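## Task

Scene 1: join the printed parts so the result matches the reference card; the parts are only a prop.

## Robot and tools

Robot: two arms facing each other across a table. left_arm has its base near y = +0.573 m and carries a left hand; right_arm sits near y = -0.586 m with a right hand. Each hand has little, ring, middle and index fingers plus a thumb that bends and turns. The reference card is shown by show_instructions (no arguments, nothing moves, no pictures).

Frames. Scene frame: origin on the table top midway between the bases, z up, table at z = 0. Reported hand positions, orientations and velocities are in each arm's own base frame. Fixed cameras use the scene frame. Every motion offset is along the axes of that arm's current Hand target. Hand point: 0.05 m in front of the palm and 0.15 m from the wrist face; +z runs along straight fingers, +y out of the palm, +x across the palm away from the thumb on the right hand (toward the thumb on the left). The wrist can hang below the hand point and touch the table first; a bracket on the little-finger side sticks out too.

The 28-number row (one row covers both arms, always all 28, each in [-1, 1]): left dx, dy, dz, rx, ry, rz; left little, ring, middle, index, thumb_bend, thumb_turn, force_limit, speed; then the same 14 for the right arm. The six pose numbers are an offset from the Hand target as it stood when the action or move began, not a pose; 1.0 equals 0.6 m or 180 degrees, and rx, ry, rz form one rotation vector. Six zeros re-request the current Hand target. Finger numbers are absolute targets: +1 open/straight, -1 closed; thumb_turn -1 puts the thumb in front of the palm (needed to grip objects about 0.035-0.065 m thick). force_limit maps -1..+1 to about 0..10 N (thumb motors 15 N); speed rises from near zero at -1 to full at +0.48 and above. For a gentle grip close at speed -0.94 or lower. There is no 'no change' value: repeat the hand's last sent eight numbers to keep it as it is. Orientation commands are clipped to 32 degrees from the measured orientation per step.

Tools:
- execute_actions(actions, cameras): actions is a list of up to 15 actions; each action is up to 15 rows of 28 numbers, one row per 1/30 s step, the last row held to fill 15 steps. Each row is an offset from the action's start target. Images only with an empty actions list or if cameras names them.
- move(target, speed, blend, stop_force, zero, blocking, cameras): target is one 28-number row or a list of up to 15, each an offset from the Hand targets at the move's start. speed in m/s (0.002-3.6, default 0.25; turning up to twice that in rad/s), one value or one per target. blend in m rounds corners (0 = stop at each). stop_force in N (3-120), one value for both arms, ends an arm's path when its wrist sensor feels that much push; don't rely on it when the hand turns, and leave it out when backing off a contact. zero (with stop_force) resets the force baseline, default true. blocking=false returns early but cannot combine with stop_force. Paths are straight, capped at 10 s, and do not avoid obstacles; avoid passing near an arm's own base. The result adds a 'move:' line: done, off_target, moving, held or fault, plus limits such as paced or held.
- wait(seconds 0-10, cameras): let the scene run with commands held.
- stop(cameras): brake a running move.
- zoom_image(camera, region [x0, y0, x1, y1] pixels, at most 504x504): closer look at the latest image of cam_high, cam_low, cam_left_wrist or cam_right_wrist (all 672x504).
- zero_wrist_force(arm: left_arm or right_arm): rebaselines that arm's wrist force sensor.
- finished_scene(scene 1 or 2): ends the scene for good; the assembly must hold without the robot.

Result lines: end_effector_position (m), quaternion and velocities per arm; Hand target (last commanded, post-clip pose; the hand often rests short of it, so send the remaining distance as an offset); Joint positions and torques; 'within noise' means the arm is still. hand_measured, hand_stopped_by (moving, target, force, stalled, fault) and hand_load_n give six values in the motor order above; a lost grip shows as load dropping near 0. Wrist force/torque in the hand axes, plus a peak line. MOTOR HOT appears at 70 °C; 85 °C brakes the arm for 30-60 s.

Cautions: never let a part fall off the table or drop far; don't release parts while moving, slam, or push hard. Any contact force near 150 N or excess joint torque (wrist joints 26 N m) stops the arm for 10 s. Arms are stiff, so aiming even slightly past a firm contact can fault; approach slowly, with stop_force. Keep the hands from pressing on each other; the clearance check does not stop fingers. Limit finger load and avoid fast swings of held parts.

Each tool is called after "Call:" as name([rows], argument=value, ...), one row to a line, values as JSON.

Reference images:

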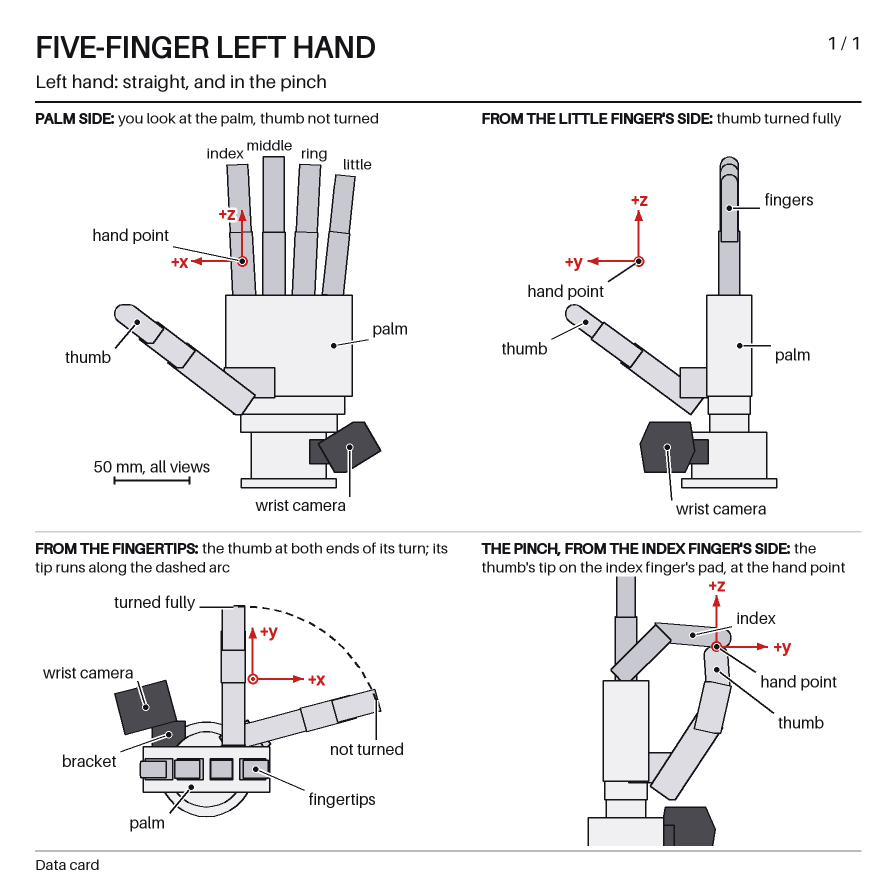

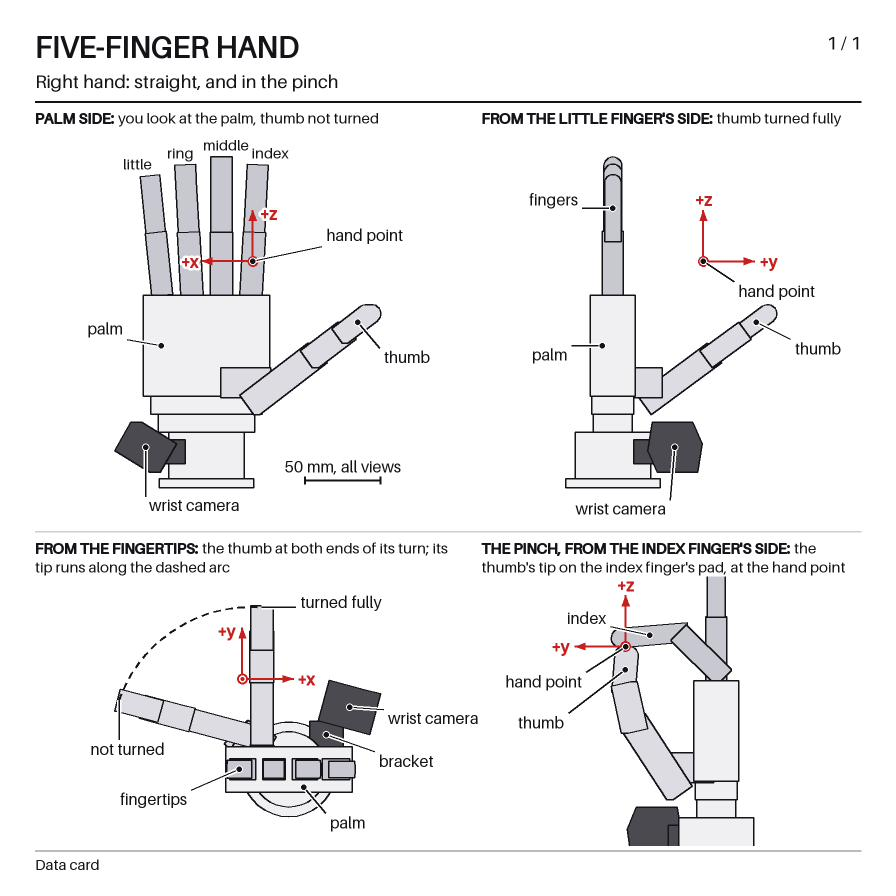

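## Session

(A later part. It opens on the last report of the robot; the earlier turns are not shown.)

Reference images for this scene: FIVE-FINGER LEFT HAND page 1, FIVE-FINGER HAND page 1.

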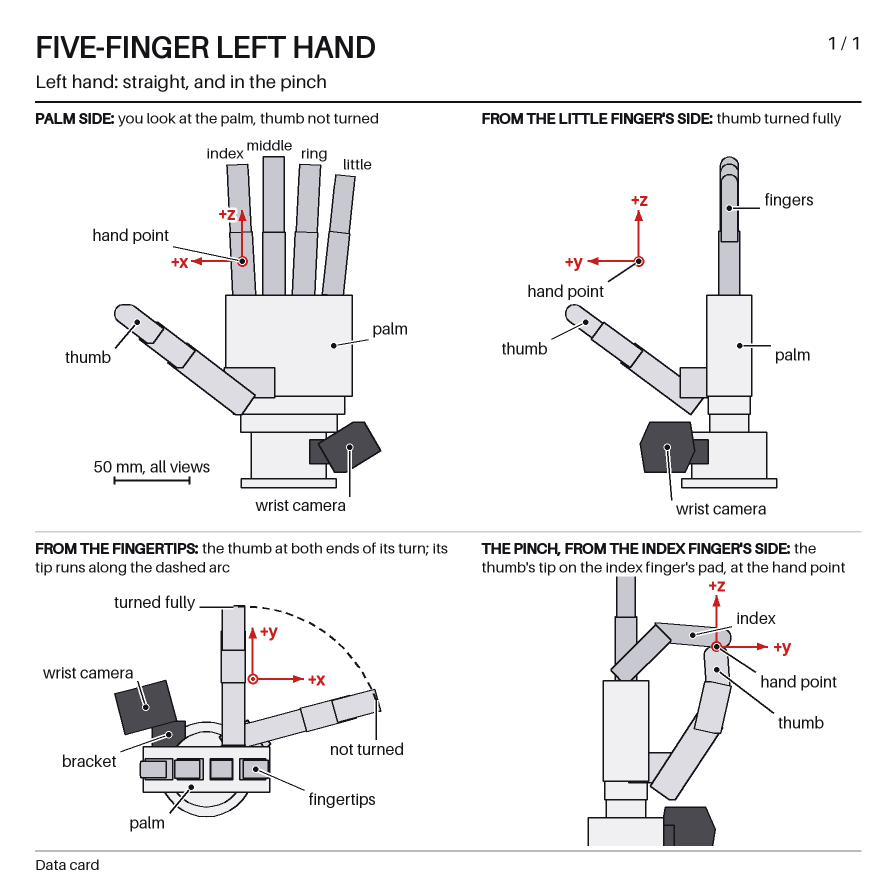

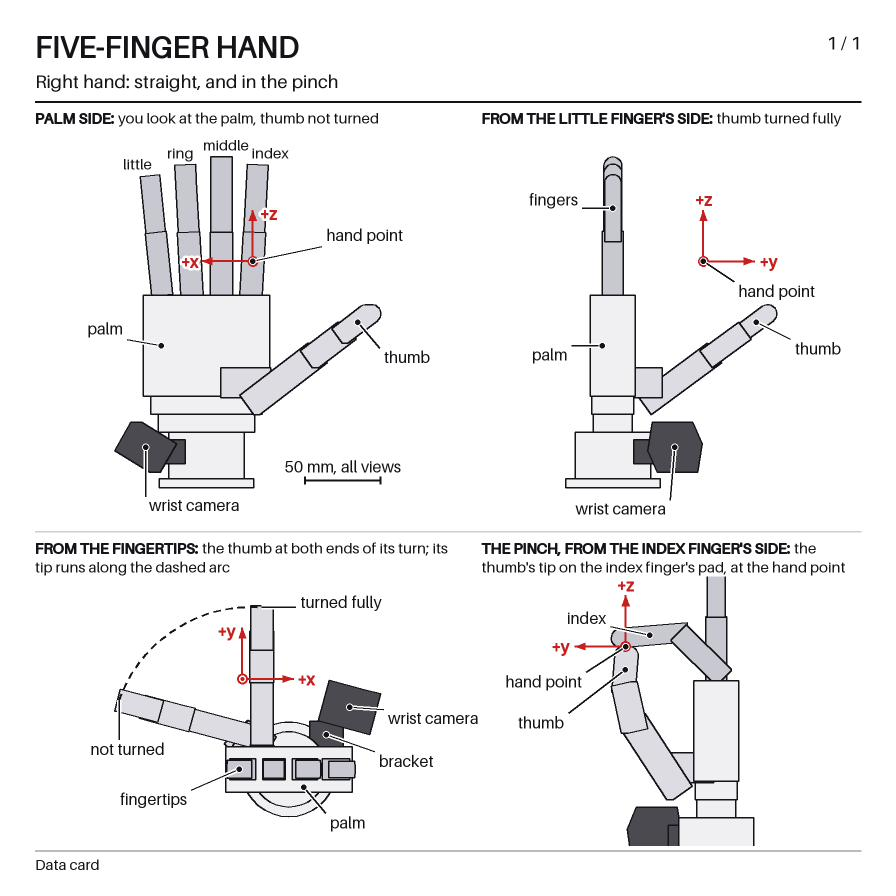

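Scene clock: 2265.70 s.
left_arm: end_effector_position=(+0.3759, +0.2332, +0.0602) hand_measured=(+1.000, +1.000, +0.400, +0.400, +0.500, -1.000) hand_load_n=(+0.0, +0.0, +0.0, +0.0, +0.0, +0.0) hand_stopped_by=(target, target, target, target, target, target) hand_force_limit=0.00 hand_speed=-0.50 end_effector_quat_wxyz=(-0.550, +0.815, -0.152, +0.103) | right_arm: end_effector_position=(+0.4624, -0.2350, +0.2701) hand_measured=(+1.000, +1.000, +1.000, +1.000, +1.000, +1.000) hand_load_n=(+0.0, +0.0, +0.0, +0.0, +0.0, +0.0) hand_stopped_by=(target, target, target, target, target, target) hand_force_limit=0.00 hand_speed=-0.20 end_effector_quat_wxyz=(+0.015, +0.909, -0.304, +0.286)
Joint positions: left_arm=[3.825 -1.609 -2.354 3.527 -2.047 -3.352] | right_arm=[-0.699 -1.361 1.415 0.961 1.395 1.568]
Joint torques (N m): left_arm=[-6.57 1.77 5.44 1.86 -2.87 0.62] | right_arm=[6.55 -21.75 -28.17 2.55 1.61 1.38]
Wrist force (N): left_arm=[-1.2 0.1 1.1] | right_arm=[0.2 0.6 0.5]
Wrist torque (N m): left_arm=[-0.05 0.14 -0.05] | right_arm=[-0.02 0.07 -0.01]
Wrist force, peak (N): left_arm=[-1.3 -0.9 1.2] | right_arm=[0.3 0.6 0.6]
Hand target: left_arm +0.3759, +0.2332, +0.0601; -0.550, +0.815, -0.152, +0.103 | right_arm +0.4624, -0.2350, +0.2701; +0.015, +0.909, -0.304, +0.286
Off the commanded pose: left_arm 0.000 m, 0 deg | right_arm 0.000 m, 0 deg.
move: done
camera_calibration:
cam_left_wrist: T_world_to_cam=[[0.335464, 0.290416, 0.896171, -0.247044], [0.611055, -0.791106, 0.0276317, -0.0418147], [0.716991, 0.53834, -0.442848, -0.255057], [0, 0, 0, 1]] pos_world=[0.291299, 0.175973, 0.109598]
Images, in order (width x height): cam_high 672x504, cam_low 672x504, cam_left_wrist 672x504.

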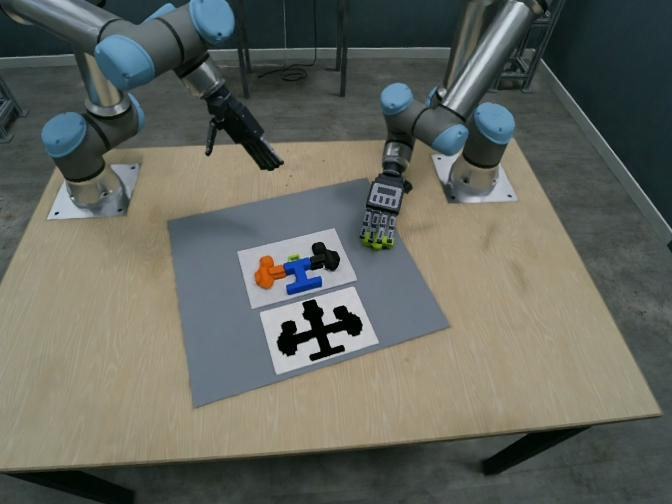

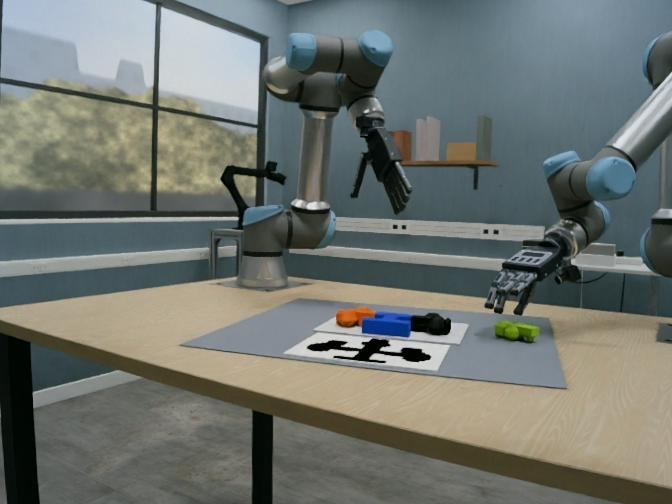

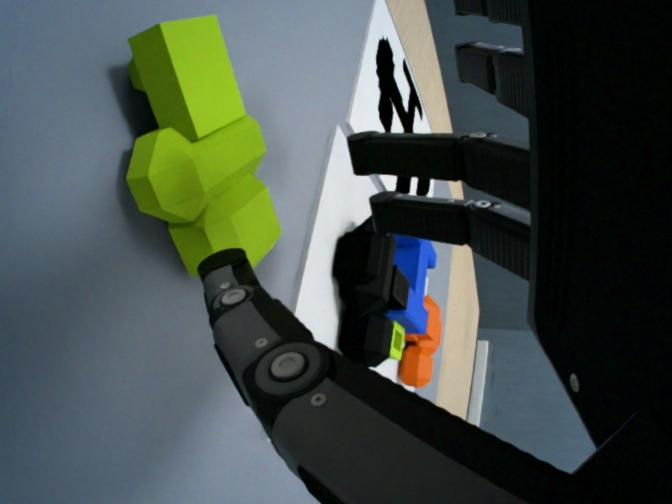

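Call:
move(target=[-0.0035,0.04049,0.01636,0,0,0,1,1,0.4,0.4,0.5,-1,0.0,-0.5,0,0,0,0,0,0,1,1,1,1,1,1,0.0,-0.2], speed=0.06, stop_force=10, cameras=["cam_left_wrist","cam_low","cam_high"])

Call:
zoom_image(camera="cam_left_wrist", region=[180, 100, 420, 340])

Scene clock: 2392.47 s.
left_arm: end_effector_position=(+0.3739, +0.2340, +0.0339) hand_measured=(+1.000, +1.000, +0.400, +0.400, +0.500, -1.000) hand_load_n=(+0.0, +0.0, +0.0, +0.0, +0.0, +0.0) hand_stopped_by=(target, target, target, target, target, target) hand_force_limit=0.00 hand_speed=-0.50 end_effector_quat_wxyz=(-0.550, +0.815, -0.152, +0.103) | right_arm: end_effector_position=(+0.4624, -0.2350, +0.2701) hand_measured=(+1.000, +1.000, +1.000, +1.000, +1.000, +1.000) hand_load_n=(+0.0, +0.0, +0.0, +0.0, +0.0, +0.0) hand_stopped_by=(target, target, target, target, target, target) hand_force_limit=0.00 hand_speed=-0.20 end_effector_quat_wxyz=(+0.015, +0.909, -0.304, +0.286)
Joint positions: left_arm=[3.832 -1.672 -2.387 3.625 -2.04 -3.348] | right_arm=[-0.699 -1.361 1.415 0.961 1.395 1.568]
Joint torques (N m): left_arm=[7.74 3.23 4.43 1.73 1.91 2.7] | right_arm=[6.85 -22.38 -27.85 2.51 1.77 1.26]
Wrist force (N): left_arm=[-1.4 -0.2 0.7] | right_arm=[0.2 0.5 0.4]
Wrist torque (N m): left_arm=[-0.08 0.14 -0.25] | right_arm=[-0.02 0.07 -0.01]
Wrist force, peak (N): left_arm=[-1.9 -0.4 1.1] | right_arm=[0.1 0.7 0.5]
Hand target: left_arm +0.3739, +0.2340, +0.0339; -0.550, +0.815, -0.152, +0.103 | right_arm +0.4624, -0.2350, +0.2701; +0.015, +0.909, -0.304, +0.286
Off the commanded pose: left_arm 0.000 m, 0 deg | right_arm 0.000 m, 0 deg.
move: done
camera_calibration:
cam_left_wrist: T_world_to_cam=[[0.33552, 0.290346, 0.896173, -0.223045], [0.611025, -0.791132, 0.0275512, -0.0393533], [0.71699, 0.53834, -0.442849, -0.265718], [0, 0, 0, 1]] pos_world=[0.289399, 0.176673, 0.0832979]
Images, in order (width x height): cam_high 672x504, cam_low 672x504, cam_left_wrist 672x504.

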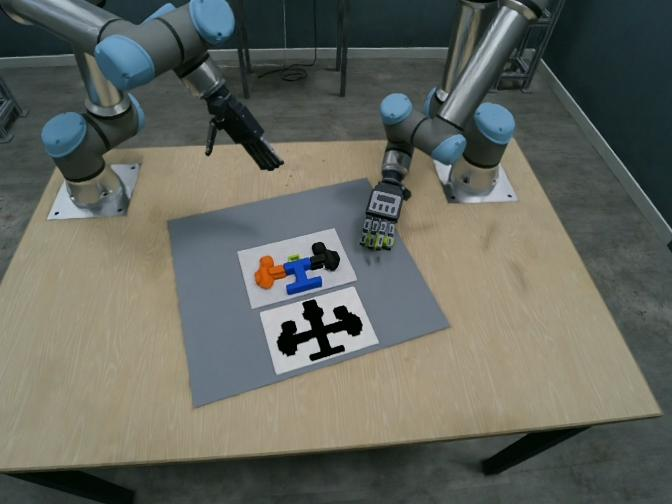

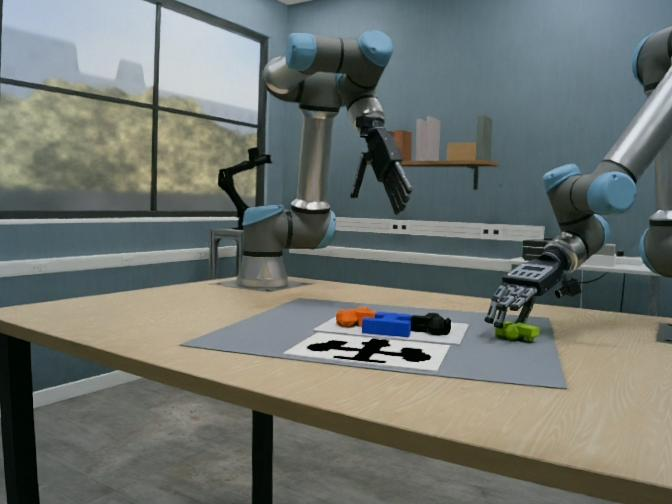

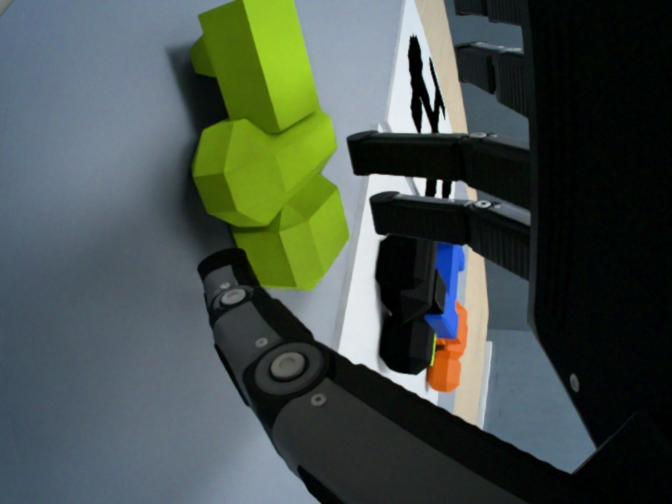

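Scaled by 2.100 from the camera's 672x504 image, which has a finer 960x720 frame.

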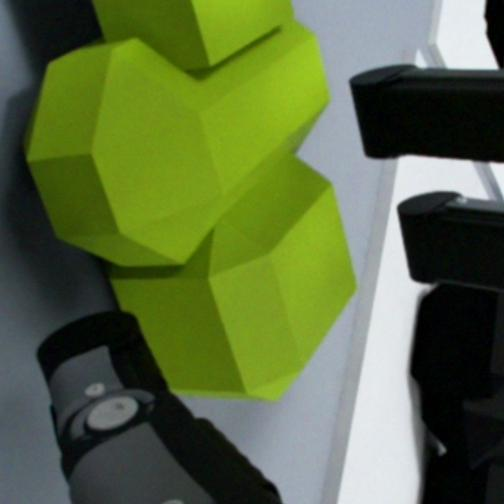

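Call:
move(target=[0,0.00912,0.00368,0,0,0,1,1,0.25,0.25,0.5,-1,-0.5,-0.7,0,0,0,0,0,0,1,1,1,1,1,1,0.0,-0.2], speed=0.04, cameras=["cam_left_wrist","cam_low"])

Call:
zoom_image(camera="cam_left_wrist", region=[180, 100, 420, 340])

Scene clock: 2401.83 s.
left_arm: end_effector_position=(+0.3739, +0.2340, +0.0281) hand_measured=(+1.000, +1.000, +0.250, +0.250, +0.500, -1.000) hand_load_n=(+0.0, +0.0, +0.0, +0.0, +0.0, +0.0) hand_stopped_by=(target, target, target, target, target, target) hand_force_limit=-0.50 hand_speed=-0.70 end_effector_quat_wxyz=(-0.550, +0.815, -0.152, +0.103) end_effector_velocity=(+0.000, +0.000, -0.001) end_effector_angular_velocity=(+0.001, -0.001, +0.000) | right_arm: end_effector_position=(+0.4624, -0.2350, +0.2701) hand_measured=(+1.000, +1.000, +1.000, +1.000, +1.000, +1.000) hand_load_n=(+0.0, +0.0, +0.0, +0.0, +0.0, +0.0) hand_stopped_by=(target, target, target, target, target, target) hand_force_limit=0.00 hand_speed=-0.20 end_effector_quat_wxyz=(+0.015, +0.909, -0.304, +0.286)
Joint positions: left_arm=[3.832 -1.688 -2.393 3.647 -2.04 -3.348] | right_arm=[-0.699 -1.361 1.415 0.961 1.395 1.568]
Joint velocities: left_arm=[-0.001 -0.002 -0.001 0.005 -0.001 0] | right_arm=[within noise]
Joint torques (N m): left_arm=[6.66 2.63 3.7 1.85 1.35 1.67] | right_arm=[5.95 -21.89 -28.05 2.4 1.76 1.24]
Wrist force (N): left_arm=[-1.4 -0.3 0.7] | right_arm=[0.3 0.5 0.3]
Wrist torque (N m): left_arm=[-0.06 0.17 -0.26] | right_arm=[-0.01 0.07 -0.01]
Wrist force, peak (N): left_arm=[-1.6 -0.1 1.1] | right_arm=[0.1 0.8 0.4]
Hand target: left_arm +0.3739, +0.2340, +0.0280; -0.550, +0.815, -0.152, +0.103 | right_arm +0.4624, -0.2350, +0.2701; +0.015, +0.909, -0.304, +0.286
Off the commanded pose: left_arm 0.000 m, 0 deg | right_arm 0.000 m, 0 deg.
move: done
camera_calibration:
cam_left_wrist: T_world_to_cam=[[0.335544, 0.290364, 0.896158, -0.217856], [0.611069, -0.791098, 0.0275242, -0.0392103], [0.716941, 0.538379, -0.442881, -0.268277], [0, 0, 0, 1]] pos_world=[0.289399, 0.176673, 0.0774979]
Images, in order (width x height): cam_low 672x504, cam_left_wrist 672x504.

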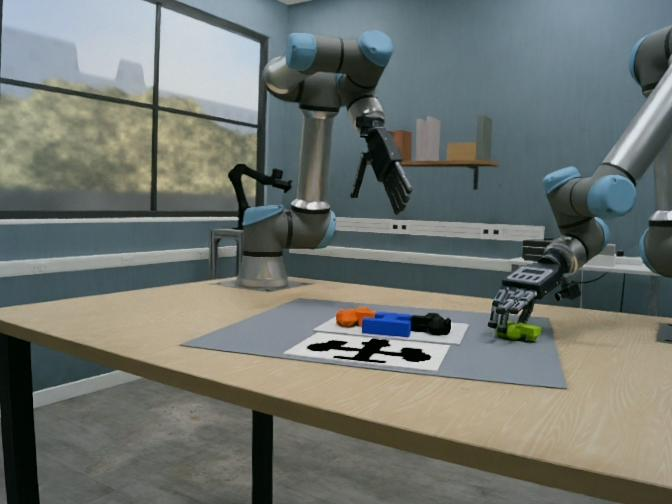

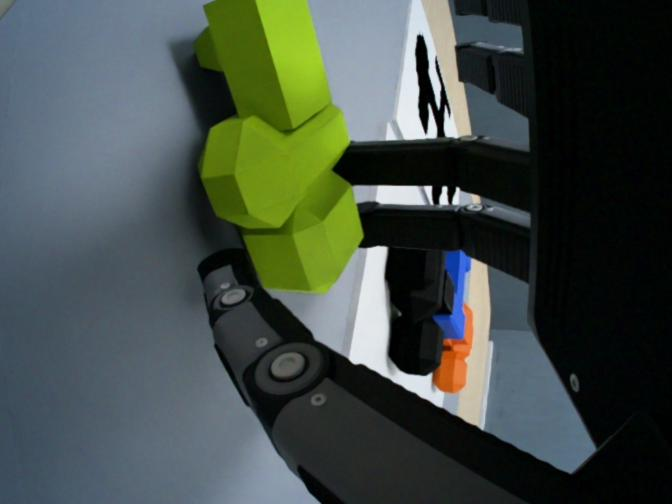

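Scaled by 2.100 from the camera's 672x504 image, which has a finer 960x720 frame.

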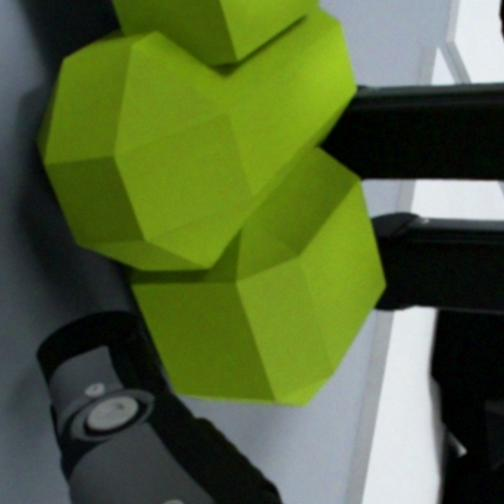

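Call:
move(target=[0.0042,0,0,0,0,0,1,1,0.25,0.25,0.5,-1,-0.5,-0.7,0,0,0,0,0,0,1,1,1,1,1,1,0.0,-0.2], speed=0.02, cameras=["cam_left_wrist"])

Call:
execute_actions([
  [[0,0,0,0,0,0,1,1,0.1,0.1,0.5,-1,-0.7,-0.9,0,0,0,0,0,0,1,1,1,1,1,1,0.0,-0.2]],
])

Call:
wait(seconds=2.5, cameras=["cam_left_wrist"])

Call:
zoom_image(camera="cam_left_wrist", region=[180, 100, 420, 340])

Scene clock: 2430.00 s.
left_arm: end_effector_position=(+0.3762, +0.2331, +0.0280) hand_measured=(+1.000, +1.000, +0.250, +0.250, +0.500, -1.000) hand_load_n=(+0.0, +0.0, +0.0, +0.0, +0.0, +0.0) hand_stopped_by=(target, target, target, target, target, target) hand_force_limit=-0.50 hand_speed=-0.70 end_effector_quat_wxyz=(-0.550, +0.815, -0.152, +0.103) end_effector_velocity=(+0.001, +0.000, +0.000) end_effector_angular_velocity=(+0.001, +0.001, +0.002) | right_arm: end_effector_position=(+0.4624, -0.2350, +0.2701) hand_measured=(+1.000, +1.000, +1.000, +1.000, +1.000, +1.000) hand_load_n=(+0.0, +0.0, +0.0, +0.0, +0.0, +0.0) hand_stopped_by=(target, target, target, target, target, target) hand_force_limit=0.00 hand_speed=-0.20 end_effector_quat_wxyz=(+0.015, +0.909, -0.304, +0.286)
Joint positions: left_arm=[3.824 -1.694 -2.387 3.645 -2.048 -3.352] | right_arm=[-0.699 -1.361 1.415 0.961 1.395 1.568]
Joint velocities: left_arm=[-0.004 -0.003 0.004 -0.002 -0.005 -0.002] | right_arm=[within noise]
Joint torques (N m): left_arm=[-5.67 3.3 18.92 -1.49 -2.86 -2.57] | right_arm=[6.53 -22.7 -27.71 2.27 1.73 1.18]
Wrist force (N): left_arm=[-1.4 -0.1 0.7] | right_arm=[0.2 0.4 0.3]
Wrist torque (N m): left_arm=[-0.04 0.17 -0.08] | right_arm=[-0.03 0.08 -0.02]
Wrist force, peak (N): left_arm=[-1.7 -0.2 1.3] | right_arm=[0.2 0.8 0.5]
Hand target: left_arm +0.3763, +0.2330, +0.0280; -0.550, +0.815, -0.152, +0.103 | right_arm +0.4624, -0.2350, +0.2701; +0.015, +0.909, -0.304, +0.286
Off the commanded pose: left_arm 0.000 m, 0 deg | right_arm 0.000 m, 0 deg.
move: done
camera_calibration:
cam_left_wrist: T_world_to_cam=[[0.335537, 0.290324, 0.896173, -0.218264], [0.611015, -0.79114, 0.0275261, -0.0411618], [0.71699, 0.53834, -0.442849, -0.269478], [0, 0, 0, 1]] pos_world=[0.291599, 0.175873, 0.0773979]
Images, in order (width x height): cam_left_wrist 672x504.

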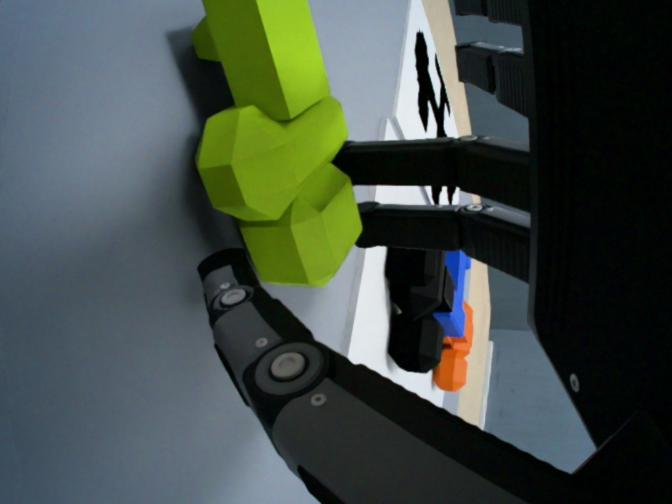

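Scene clock: 2430.80 s.
left_arm: end_effector_position=(+0.3763, +0.2330, +0.0280) hand_measured=(+1.000, +1.000, +0.100, +0.100, +0.500, -1.000) hand_load_n=(+0.0, -0.5, +0.0, +0.0, +0.0, +0.0) hand_stopped_by=(target, target, target, target, target, target) hand_force_limit=-0.70 hand_speed=-0.90 end_effector_quat_wxyz=(-0.550, +0.815, -0.152, +0.103) | right_arm: end_effector_position=(+0.4624, -0.2350, +0.2701) hand_measured=(+1.000, +1.000, +1.000, +1.000, +1.000, +1.000) hand_load_n=(+0.0, +0.0, +0.0, +0.0, +0.0, +0.0) hand_stopped_by=(target, target, target, target, target, target) hand_force_limit=0.00 hand_speed=-0.20 end_effector_quat_wxyz=(+0.015, +0.909, -0.304, +0.286)
Joint positions: left_arm=[3.823 -1.694 -2.386 3.644 -2.049 -3.353] | right_arm=[-0.699 -1.361 1.415 0.961 1.395 1.568]
Joint torques (N m): left_arm=[-5.98 3.53 20.17 -1.58 -2.9 -2.6] | right_arm=[6.28 -22.39 -28.15 2.26 1.69 1.19]
Wrist force (N): left_arm=[-1.1 -0.4 0.7] | right_arm=[0.1 0.5 0.2]
Wrist torque (N m): left_arm=[-0.09 0.11 -0.04] | right_arm=[-0.01 0.09 -0.02]
Wrist force, peak (N): left_arm=[-1.7 -0.2 0.7] | right_arm=[0.2 0.6 0.6]
Hand target: left_arm +0.3763, +0.2330, +0.0280; -0.550, +0.815, -0.152, +0.103 | right_arm +0.4624, -0.2350, +0.2701; +0.015, +0.909, -0.304, +0.286
Off the commanded pose: left_arm 0.000 m, 0 deg | right_arm 0.000 m, 0 deg.
Step readings (end_effector_position of left_arm | right_arm):
0: (+0.3762, +0.2331, +0.0280) | (+0.4624, -0.2350, +0.2701)
1: (+0.3762, +0.2331, +0.0280) | (+0.4624, -0.2350, +0.2701)
2: (+0.3762, +0.2331, +0.0280) | (+0.4624, -0.2350, +0.2701)
4: (+0.3762, +0.2331, +0.0280) | (+0.4624, -0.2350, +0.2701)
8: (+0.3763, +0.2331, +0.0280) | (+0.4624, -0.2350, +0.2701)
15: (+0.3763, +0.2330, +0.0280) | (+0.4624, -0.2350, +0.2701)

Scene clock: 2433.30 s.
left_arm: end_effector_position=(+0.3763, +0.2330, +0.0280) hand_measured=(+1.000, +1.000, +0.100, +0.100, +0.500, -1.000) hand_load_n=(+0.0, +0.0, +0.0, +0.0, +0.0, +0.0) hand_stopped_by=(target, target, target, target, target, target) hand_force_limit=-0.70 hand_speed=-0.90 end_effector_quat_wxyz=(-0.550, +0.815, -0.152, +0.103) | right_arm: end_effector_position=(+0.4624, -0.2350, +0.2701) hand_measured=(+1.000, +1.000, +1.000, +1.000, +1.000, +1.000) hand_load_n=(+0.0, +0.0, +0.0, +0.0, +0.0, +0.0) hand_stopped_by=(target, target, target, target, target, target) hand_force_limit=0.00 hand_speed=-0.20 end_effector_quat_wxyz=(+0.015, +0.909, -0.304, +0.286)
Joint positions: left_arm=[3.823 -1.694 -2.386 3.644 -2.049 -3.353] | right_arm=[-0.699 -1.361 1.415 0.961 1.395 1.568]
Joint torques (N m): left_arm=[-6.21 3.46 19.58 -1.66 -2.9 -2.63] | right_arm=[5.89 -22.48 -28.17 2.27 1.63 1.16]
Wrist force (N): left_arm=[-1.4 -0.3 0.8] | right_arm=[0.2 0.6 0.5]
Wrist torque (N m): left_arm=[-0.08 0.16 -0.07] | right_arm=[-0.01 0.07 -0.01]
Wrist force, peak (N): left_arm=[-1.5 -0.6 1.0] | right_arm=[0.0 0.7 0.5]
Hand target: left_arm +0.3763, +0.2330, +0.0280; -0.550, +0.815, -0.152, +0.103 | right_arm +0.4624, -0.2350, +0.2701; +0.015, +0.909, -0.304, +0.286
Off the commanded pose: left_arm 0.000 m, 0 deg | right_arm 0.000 m, 0 deg.
wait: 2.50 s; at rest by 0.17 s
camera_calibration:
cam_left_wrist: T_world_to_cam=[[0.33552, 0.290346, 0.896173, -0.218301], [0.611025, -0.791132, 0.0275512, -0.0413692], [0.71699, 0.53834, -0.442849, -0.269567], [0, 0, 0, 1]] pos_world=[0.291799, 0.175773, 0.0773979]
Images, in order (width x height): cam_left_wrist 672x504.

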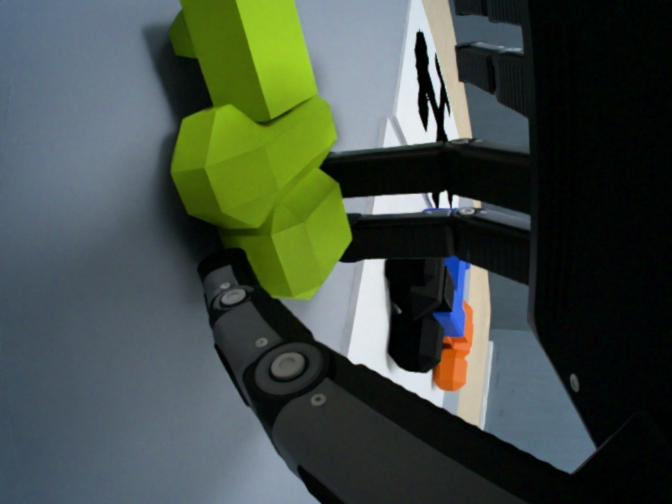

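Scaled by 2.100 from the camera's 672x504 image, which has a finer 960x720 frame.

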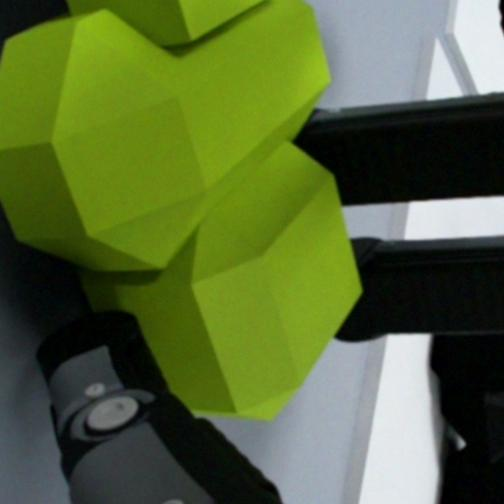

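Call:
execute_actions([
  [[0,0,0,0,0,0,1,1,0.1,0.1,0.0,-1,-0.6,-0.93,0,0,0,0,0,0,1,1,1,1,1,1,0.0,-0.2]],
])

Call:
wait(seconds=4, cameras=["cam_left_wrist"])

Call:
zoom_image(camera="cam_left_wrist", region=[140, 60, 420, 340])

Scene clock: 2449.30 s.
left_arm: end_effector_position=(+0.3763, +0.2330, +0.0280) hand_measured=(+1.000, +1.000, +0.100, +0.100, +0.408, -1.000) hand_load_n=(+0.0, +0.0, +3.0, +0.0, +3.0, +0.5) hand_stopped_by=(target, target, target, target, force, target) hand_force_limit=-0.60 hand_speed=-0.93 end_effector_quat_wxyz=(-0.550, +0.815, -0.152, +0.103) | right_arm: end_effector_position=(+0.4624, -0.2350, +0.2701) hand_measured=(+1.000, +1.000, +1.000, +1.000, +1.000, +1.000) hand_load_n=(-0.5, +0.0, -0.5, +0.0, +0.0, +0.0) hand_stopped_by=(target, target, target, target, target, target) hand_force_limit=0.00 hand_speed=-0.20 end_effector_quat_wxyz=(+0.015, +0.909, -0.304, +0.286)
Joint positions: left_arm=[3.823 -1.694 -2.386 3.644 -2.049 -3.353] | right_arm=[-0.699 -1.361 1.415 0.961 1.395 1.568]
Joint torques (N m): left_arm=[-6.18 3.79 19.66 -1.53 -2.88 -2.55] | right_arm=[6.05 -22.56 -27.84 2.21 1.68 1.07]
Wrist force (N): left_arm=[-1.6 -0.3 0.9] | right_arm=[0.2 0.5 0.4]
Wrist torque (N m): left_arm=[-0.08 0.20 -0.07] | right_arm=[-0.01 0.08 -0.01]
Wrist force, peak (N): left_arm=[-1.6 -0.6 0.8] | right_arm=[0.1 0.8 0.5]
Hand target: left_arm +0.3763, +0.2330, +0.0280; -0.550, +0.815, -0.152, +0.103 | right_arm +0.4624, -0.2350, +0.2701; +0.015, +0.909, -0.304, +0.286
Off the commanded pose: left_arm 0.000 m, 0 deg | right_arm 0.000 m, 0 deg.
Step readings (end_effector_position of left_arm | right_arm):
0: (+0.3763, +0.2330, +0.0280) | (+0.4624, -0.2350, +0.2701)
1: (+0.3763, +0.2330, +0.0280) | (+0.4624, -0.2350, +0.2701)
2: (+0.3763, +0.2330, +0.0280) | (+0.4624, -0.2350, +0.2701)
4: (+0.3763, +0.2330, +0.0280) | (+0.4624, -0.2350, +0.2701)
8: (+0.3763, +0.2330, +0.0280) | (+0.4624, -0.2350, +0.2701)
15: (+0.3763, +0.2330, +0.0280) | (+0.4624, -0.2350, +0.2701)

Scene clock: 2453.30 s.
left_arm: end_effector_position=(+0.3763, +0.2330, +0.0280) hand_measured=(+1.000, +1.000, +0.100, +0.100, +0.408, -1.000) hand_load_n=(-0.5, +0.0, +3.0, +0.0, +3.0, +0.0) hand_stopped_by=(target, target, target, target, force, target) hand_force_limit=-0.60 hand_speed=-0.93 end_effector_quat_wxyz=(-0.550, +0.815, -0.152, +0.103) | right_arm: end_effector_position=(+0.4624, -0.2350, +0.2701) hand_measured=(+1.000, +1.000, +1.000, +1.000, +1.000, +1.000) hand_load_n=(+0.0, +0.0, +0.0, +0.0, +0.0, +0.0) hand_stopped_by=(target, target, target, target, target, target) hand_force_limit=0.00 hand_speed=-0.20 end_effector_quat_wxyz=(+0.015, +0.909, -0.304, +0.286)
Joint positions: left_arm=[3.823 -1.694 -2.386 3.644 -2.049 -3.353] | right_arm=[-0.699 -1.361 1.415 0.961 1.395 1.568]
Joint torques (N m): left_arm=[-6.28 3.65 19.69 -1.6 -2.95 -2.43] | right_arm=[5.74 -22.46 -27.79 2.15 1.59 1.05]
Wrist force (N): left_arm=[-1.3 0.1 0.8] | right_arm=[0.2 0.7 0.3]
Wrist torque (N m): left_arm=[-0.04 0.14 -0.07] | right_arm=[0.02 0.07 0.00]
Wrist force, peak (N): left_arm=[-1.8 -0.5 1.0] | right_arm=[0.1 0.7 0.6]
Hand target: left_arm +0.3763, +0.2330, +0.0280; -0.550, +0.815, -0.152, +0.103 | right_arm +0.4624, -0.2350, +0.2701; +0.015, +0.909, -0.304, +0.286
Off the commanded pose: left_arm 0.000 m, 0 deg | right_arm 0.000 m, 0 deg.
wait: 4.00 s; at rest by 0.17 s
camera_calibration:
cam_left_wrist: T_world_to_cam=[[0.33552, 0.290346, 0.896173, -0.218301], [0.611025, -0.791132, 0.0275512, -0.0413692], [0.71699, 0.53834, -0.442849, -0.269567], [0, 0, 0, 1]] pos_world=[0.291799, 0.175773, 0.0773979]
Images, in order (width x height): cam_left_wrist 672x504.

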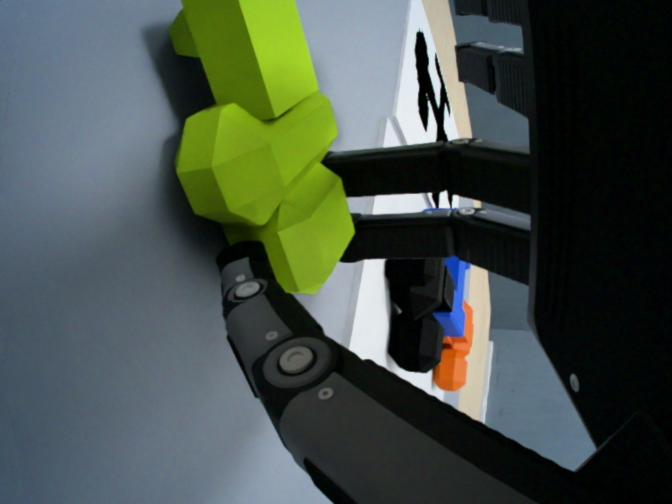

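Scaled by 1.800 from the camera's 672x504 image, which has a finer 960x720 frame.

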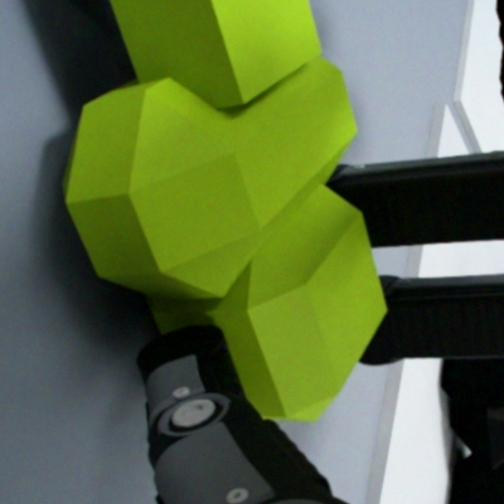

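Call:
execute_actions([
  [[0,0,0,0,0,0,1,1,0.1,-0.1,0.0,-1,-0.5,-0.94,0,0,0,0,0,0,1,1,1,1,1,1,0.0,-0.2]],
])

Call:
wait(seconds=4, cameras=["cam_left_wrist"])

Call:
zoom_image(camera="cam_left_wrist", region=[140, 60, 420, 340])

Scene clock: 2459.93 s.
left_arm: end_effector_position=(+0.3763, +0.2330, +0.0280) hand_measured=(+1.000, +1.000, +0.100, +0.078, +0.408, -1.000) hand_load_n=(+0.0, +0.0, +1.5, +3.0, +4.5, -0.5) hand_stopped_by=(target, target, target, force, force, target) hand_force_limit=-0.50 hand_speed=-0.94 end_effector_quat_wxyz=(-0.550, +0.815, -0.152, +0.103) | right_arm: end_effector_position=(+0.4624, -0.2350, +0.2701) hand_measured=(+1.000, +1.000, +1.000, +1.000, +1.000, +1.000) hand_load_n=(+0.0, +0.0, +0.0, +0.0, +0.0, +0.0) hand_stopped_by=(target, target, target, target, target, target) hand_force_limit=0.00 hand_speed=-0.20 end_effector_quat_wxyz=(+0.015, +0.909, -0.304, +0.286)
Joint positions: left_arm=[3.823 -1.694 -2.386 3.644 -2.049 -3.353] | right_arm=[-0.699 -1.361 1.415 0.961 1.395 1.568]
Joint torques (N m): left_arm=[-6.23 3.53 19.68 -1.59 -2.9 -2.24] | right_arm=[5.95 -22.56 -27.86 2.04 1.6 0.99]
Wrist force (N): left_arm=[-0.9 -0.8 0.3] | right_arm=[0.2 0.6 0.2]
Wrist torque (N m): left_arm=[-0.10 0.08 -0.02] | right_arm=[0.01 0.09 -0.02]
Wrist force, peak (N): left_arm=[-1.5 -0.3 1.2] | right_arm=[0.2 0.8 0.4]
Hand target: left_arm +0.3763, +0.2330, +0.0280; -0.550, +0.815, -0.152, +0.103 | right_arm +0.4624, -0.2350, +0.2701; +0.015, +0.909, -0.304, +0.286
Off the commanded pose: left_arm 0.000 m, 0 deg | right_arm 0.000 m, 0 deg.
Step readings (end_effector_position of left_arm | right_arm):
0: (+0.3763, +0.2330, +0.0280) | (+0.4624, -0.2350, +0.2701)
1: (+0.3763, +0.2330, +0.0280) | (+0.4624, -0.2350, +0.2701)
2: (+0.3763, +0.2330, +0.0280) | (+0.4624, -0.2350, +0.2701)
4: (+0.3763, +0.2330, +0.0280) | (+0.4624, -0.2350, +0.2701)
8: (+0.3763, +0.2330, +0.0280) | (+0.4624, -0.2350, +0.2701)
15: (+0.3763, +0.2330, +0.0280) | (+0.4624, -0.2350, +0.2701)

Scene clock: 2463.93 s.
left_arm: end_effector_position=(+0.3763, +0.2330, +0.0280) hand_measured=(+1.000, +1.000, +0.100, +0.078, +0.408, -1.000) hand_load_n=(+0.0, +0.0, +1.0, +3.0, +4.5, -1.0) hand_stopped_by=(target, target, target, force, force, target) hand_force_limit=-0.50 hand_speed=-0.94 end_effector_quat_wxyz=(-0.550, +0.815, -0.152, +0.103) | right_arm: end_effector_position=(+0.4624, -0.2350, +0.2701) hand_measured=(+1.000, +1.000, +1.000, +1.000, +1.000, +1.000) hand_load_n=(+0.0, +0.0, +0.0, +0.0, +0.0, +0.0) hand_stopped_by=(target, target, target, target, target, target) hand_force_limit=0.00 hand_speed=-0.20 end_effector_quat_wxyz=(+0.015, +0.909, -0.304, +0.286)
Joint positions: left_arm=[3.823 -1.694 -2.386 3.644 -2.049 -3.353] | right_arm=[-0.699 -1.361 1.415 0.961 1.395 1.568]
Joint torques (N m): left_arm=[-5.63 3.34 18.32 -1.49 -2.79 -2.31] | right_arm=[5.58 -22.28 -28.24 1.97 1.69 0.96]
Wrist force (N): left_arm=[-1.3 -0.4 0.8] | right_arm=[0.0 0.5 0.2]
Wrist torque (N m): left_arm=[-0.08 0.15 -0.05] | right_arm=[0.00 0.10 -0.02]
Wrist force, peak (N): left_arm=[-1.6 -0.6 1.1] | right_arm=[0.4 0.8 0.4]
Hand target: left_arm +0.3763, +0.2330, +0.0280; -0.550, +0.815, -0.152, +0.103 | right_arm +0.4624, -0.2350, +0.2701; +0.015, +0.909, -0.304, +0.286
Off the commanded pose: left_arm 0.000 m, 0 deg | right_arm 0.000 m, 0 deg.
wait: 4.00 s; at rest by 0.17 s
camera_calibration:
cam_left_wrist: T_world_to_cam=[[0.33552, 0.290346, 0.896173, -0.218301], [0.611025, -0.791132, 0.0275512, -0.0413692], [0.71699, 0.53834, -0.442849, -0.269567], [0, 0, 0, 1]] pos_world=[0.291799, 0.175773, 0.0773979]
Images, in order (width x height): cam_left_wrist 672x504.

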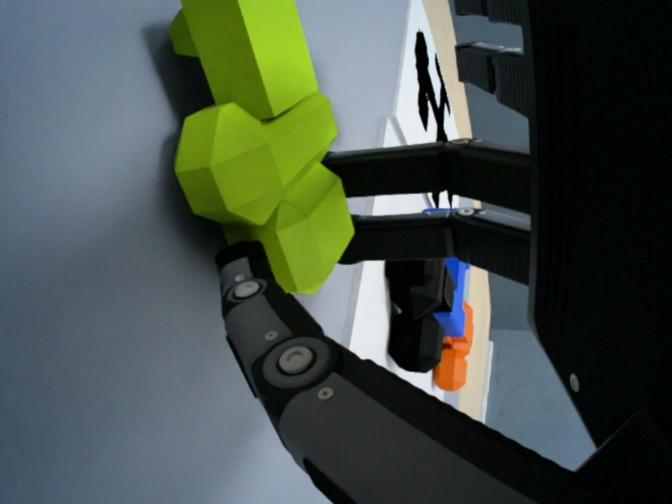

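Scaled by 1.800 from the camera's 672x504 image, which has a finer 960x720 frame.

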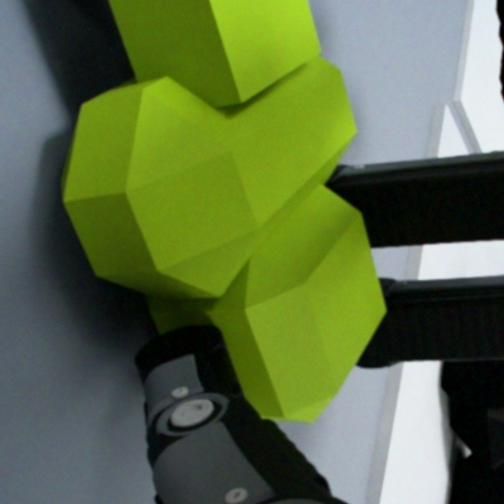

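Call:
execute_actions([
  [[0,0,0,0,0,0,1,1,-0.05,-0.1,0.0,-1,-0.3,-0.94,0,0,0,0,0,0,1,1,1,1,1,1,0.0,-0.2]],
])

Call:
wait(seconds=3)

Call:
execute_actions([
  [[0,0,0,0,0,0,1,1,-0.05,-0.15,-0.1,-1,0.0,-0.95,0,0,0,0,0,0,1,1,1,1,1,1,0.0,-0.2]],
])

Call:
wait(seconds=4, cameras=["cam_left_wrist"])

Call:
zoom_image(camera="cam_left_wrist", region=[140, 60, 420, 340])

Scene clock: 2473.70 s.
left_arm: end_effector_position=(+0.3763, +0.2330, +0.0280) hand_measured=(+1.000, +1.000, +0.090, +0.078, +0.408, -1.000) hand_load_n=(+0.0, -0.5, +5.0, +1.5, +7.0, +0.0) hand_stopped_by=(target, target, force, force, force, target) hand_force_limit=-0.30 hand_speed=-0.94 end_effector_quat_wxyz=(-0.550, +0.815, -0.152, +0.103) | right_arm: end_effector_position=(+0.4624, -0.2350, +0.2701) hand_measured=(+1.000, +1.000, +1.000, +1.000, +1.000, +1.000) hand_load_n=(+0.0, +0.0, +0.0, +0.0, +0.0, +0.0) hand_stopped_by=(target, target, target, target, target, target) hand_force_limit=0.00 hand_speed=-0.20 end_effector_quat_wxyz=(+0.015, +0.909, -0.304, +0.286)
Joint positions: left_arm=[3.823 -1.694 -2.386 3.644 -2.049 -3.353] | right_arm=[-0.699 -1.361 1.415 0.961 1.395 1.568]
Joint torques (N m): left_arm=[-6.76 3.64 17.46 -1.46 -2.79 -2.31] | right_arm=[5.39 -22.66 -27.54 1.92 1.69 0.85]
Wrist force (N): left_arm=[-1.3 -0.8 0.7] | right_arm=[0.1 0.4 0.4]
Wrist torque (N m): left_arm=[-0.13 0.13 -0.04] | right_arm=[-0.04 0.09 -0.03]
Wrist force, peak (N): left_arm=[-1.6 -0.8 1.0] | right_arm=[0.2 0.8 0.5]
Hand target: left_arm +0.3763, +0.2330, +0.0280; -0.550, +0.815, -0.152, +0.103 | right_arm +0.4624, -0.2350, +0.2701; +0.015, +0.909, -0.304, +0.286
Off the commanded pose: left_arm 0.000 m, 0 deg | right_arm 0.000 m, 0 deg.
Step readings (end_effector_position of left_arm | right_arm):
0: (+0.3763, +0.2330, +0.0280) | (+0.4624, -0.2350, +0.2701)
1: (+0.3763, +0.2330, +0.0280) | (+0.4624, -0.2350, +0.2701)
2: (+0.3763, +0.2330, +0.0280) | (+0.4624, -0.2350, +0.2701)
4: (+0.3763, +0.2330, +0.0280) | (+0.4624, -0.2350, +0.2701)
8: (+0.3763, +0.2330, +0.0280) | (+0.4624, -0.2350, +0.2701)
15: (+0.3763, +0.2330, +0.0280) | (+0.4624, -0.2350, +0.2701)

Scene clock: 2476.70 s.
left_arm: end_effector_position=(+0.3763, +0.2330, +0.0280) hand_measured=(+1.000, +1.000, +0.090, +0.078, +0.408, -1.000) hand_load_n=(+0.0, +0.0, +5.0, +2.0, +6.5, +0.0) hand_stopped_by=(target, target, force, force, force, target) hand_force_limit=-0.30 hand_speed=-0.94 end_effector_quat_wxyz=(-0.550, +0.815, -0.152, +0.103) | right_arm: end_effector_position=(+0.4624, -0.2350, +0.2701) hand_measured=(+1.000, +1.000, +1.000, +1.000, +1.000, +1.000) hand_load_n=(+0.0, +0.0, +0.0, +0.0, +0.0, +0.0) hand_stopped_by=(target, target, target, target, target, target) hand_force_limit=0.00 hand_speed=-0.20 end_effector_quat_wxyz=(+0.015, +0.909, -0.304, +0.286)
Joint positions: left_arm=[3.823 -1.694 -2.386 3.644 -2.049 -3.353] | right_arm=[-0.699 -1.361 1.415 0.961 1.395 1.568]
Joint torques (N m): left_arm=[-6.62 4.25 17.19 -1.41 -2.63 -2.24] | right_arm=[5.3 -22.63 -27.4 1.84 1.59 0.83]
Wrist force (N): left_arm=[-1.4 -0.8 0.6] | right_arm=[0.2 0.5 0.5]
Wrist torque (N m): left_arm=[-0.13 0.15 -0.05] | right_arm=[-0.03 0.07 -0.01]
Wrist force, peak (N): left_arm=[-1.4 -0.6 1.1] | right_arm=[0.1 0.7 0.5]
Hand target: left_arm +0.3763, +0.2330, +0.0280; -0.550, +0.815, -0.152, +0.103 | right_arm +0.4624, -0.2350, +0.2701; +0.015, +0.909, -0.304, +0.286
Off the commanded pose: left_arm 0.000 m, 0 deg | right_arm 0.000 m, 0 deg.
wait: 3.00 s; at rest by 0.17 s

Scene clock: 2477.40 s.
left_arm: end_effector_position=(+0.3763, +0.2330, +0.0280) hand_measured=(+1.000, +1.000, +0.090, +0.066, +0.408, -1.000) hand_load_n=(+0.0, +0.0, +3.0, +5.0, +8.5, -0.5) hand_stopped_by=(target, target, force, force, force, target) hand_force_limit=0.00 hand_speed=-0.95 end_effector_quat_wxyz=(-0.550, +0.815, -0.152, +0.103) | right_arm: end_effector_position=(+0.4624, -0.2350, +0.2701) hand_measured=(+1.000, +1.000, +1.000, +1.000, +1.000, +1.000) hand_load_n=(+0.0, +0.0, +0.0, +0.0, +0.0, +0.0) hand_stopped_by=(target, target, target, target, target, target) hand_force_limit=0.00 hand_speed=-0.20 end_effector_quat_wxyz=(+0.015, +0.909, -0.304, +0.286)
Joint positions: left_arm=[3.823 -1.694 -2.386 3.644 -2.049 -3.353] | right_arm=[-0.699 -1.361 1.415 0.961 1.395 1.568]
Joint torques (N m): left_arm=[-5.92 3.33 17.04 -1.48 -2.67 -2.25] | right_arm=[5.53 -22.86 -27.69 1.98 1.65 0.86]
Wrist force (N): left_arm=[-0.9 -0.3 0.9] | right_arm=[0.1 0.4 0.2]
Wrist torque (N m): left_arm=[-0.06 0.10 -0.03] | right_arm=[-0.03 0.09 -0.02]
Wrist force, peak (N): left_arm=[-1.4 -0.4 1.1] | right_arm=[0.1 0.7 0.5]
Hand target: left_arm +0.3763, +0.2330, +0.0280; -0.550, +0.815, -0.152, +0.103 | right_arm +0.4624, -0.2350, +0.2701; +0.015, +0.909, -0.304, +0.286
Off the commanded pose: left_arm 0.000 m, 0 deg | right_arm 0.000 m, 0 deg.
Step readings (end_effector_position of left_arm | right_arm):
0: (+0.3763, +0.2330, +0.0280) | (+0.4624, -0.2350, +0.2701)
1: (+0.3763, +0.2330, +0.0280) | (+0.4624, -0.2350, +0.2701)
2: (+0.3763, +0.2330, +0.0280) | (+0.4624, -0.2350, +0.2701)
4: (+0.3763, +0.2330, +0.0280) | (+0.4624, -0.2350, +0.2701)
8: (+0.3763, +0.2330, +0.0280) | (+0.4624, -0.2350, +0.2701)
15: (+0.3763, +0.2330, +0.0280) | (+0.4624, -0.2350, +0.2701)

Scene clock: 2481.40 s.
left_arm: end_effector_position=(+0.3763, +0.2330, +0.0280) hand_measured=(+1.000, +1.000, +0.090, +0.066, +0.408, -1.000) hand_load_n=(+0.0, +0.0, +3.0, +5.0, +8.5, -0.5) hand_stopped_by=(target, target, force, force, force, target) hand_force_limit=0.00 hand_speed=-0.95 end_effector_quat_wxyz=(-0.550, +0.815, -0.152, +0.103) | right_arm: end_effector_position=(+0.4624, -0.2350, +0.2701) hand_measured=(+1.000, +1.000, +1.000, +1.000, +1.000, +1.000) hand_load_n=(+0.0, +0.0, +0.5, +0.0, +0.0, +0.0) hand_stopped_by=(target, target, target, target, target, target) hand_force_limit=0.00 hand_speed=-0.20 end_effector_quat_wxyz=(+0.015, +0.909, -0.304, +0.286)
Joint positions: left_arm=[3.823 -1.694 -2.386 3.644 -2.049 -3.353] | right_arm=[-0.699 -1.361 1.415 0.961 1.395 1.568]
Joint torques (N m): left_arm=[-6.13 3.23 16.39 -1.37 -2.52 -2.17] | right_arm=[5.78 -23.07 -27.01 1.82 1.57 0.83]
Wrist force (N): left_arm=[-1.2 -0.7 0.6] | right_arm=[-0.1 0.6 0.3]
Wrist torque (N m): left_arm=[-0.09 0.13 -0.04] | right_arm=[0.00 0.12 -0.03]
Wrist force, peak (N): left_arm=[-1.5 -0.9 0.8] | right_arm=[0.1 0.9 0.3]
Hand target: left_arm +0.3763, +0.2330, +0.0280; -0.550, +0.815, -0.152, +0.103 | right_arm +0.4624, -0.2350, +0.2701; +0.015, +0.909, -0.304, +0.286
Off the commanded pose: left_arm 0.000 m, 0 deg | right_arm 0.000 m, 0 deg.
wait: 4.00 s; at rest by 0.17 s
camera_calibration:
cam_left_wrist: T_world_to_cam=[[0.33552, 0.290346, 0.896173, -0.218301], [0.611025, -0.791132, 0.0275512, -0.0413692], [0.71699, 0.53834, -0.442849, -0.269567], [0, 0, 0, 1]] pos_world=[0.291799, 0.175773, 0.0773979]
Images, in order (width x height): cam_left_wrist 672x504.

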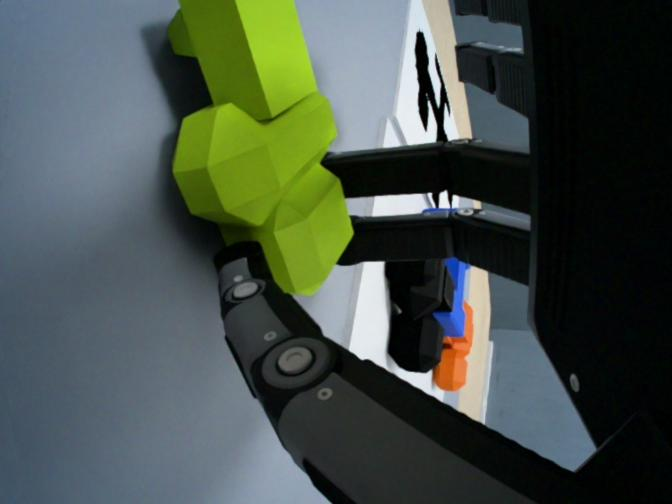

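Scaled by 1.800 from the camera's 672x504 image, which has a finer 960x720 frame.

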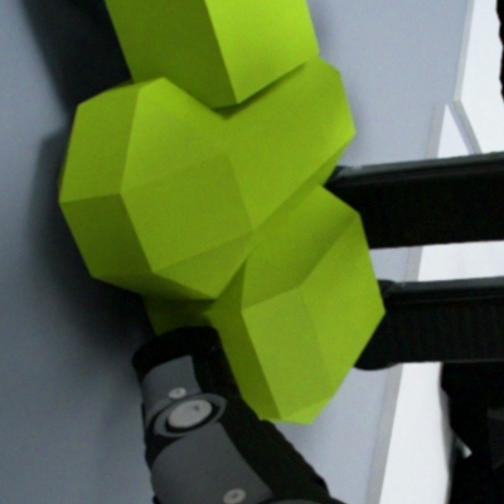

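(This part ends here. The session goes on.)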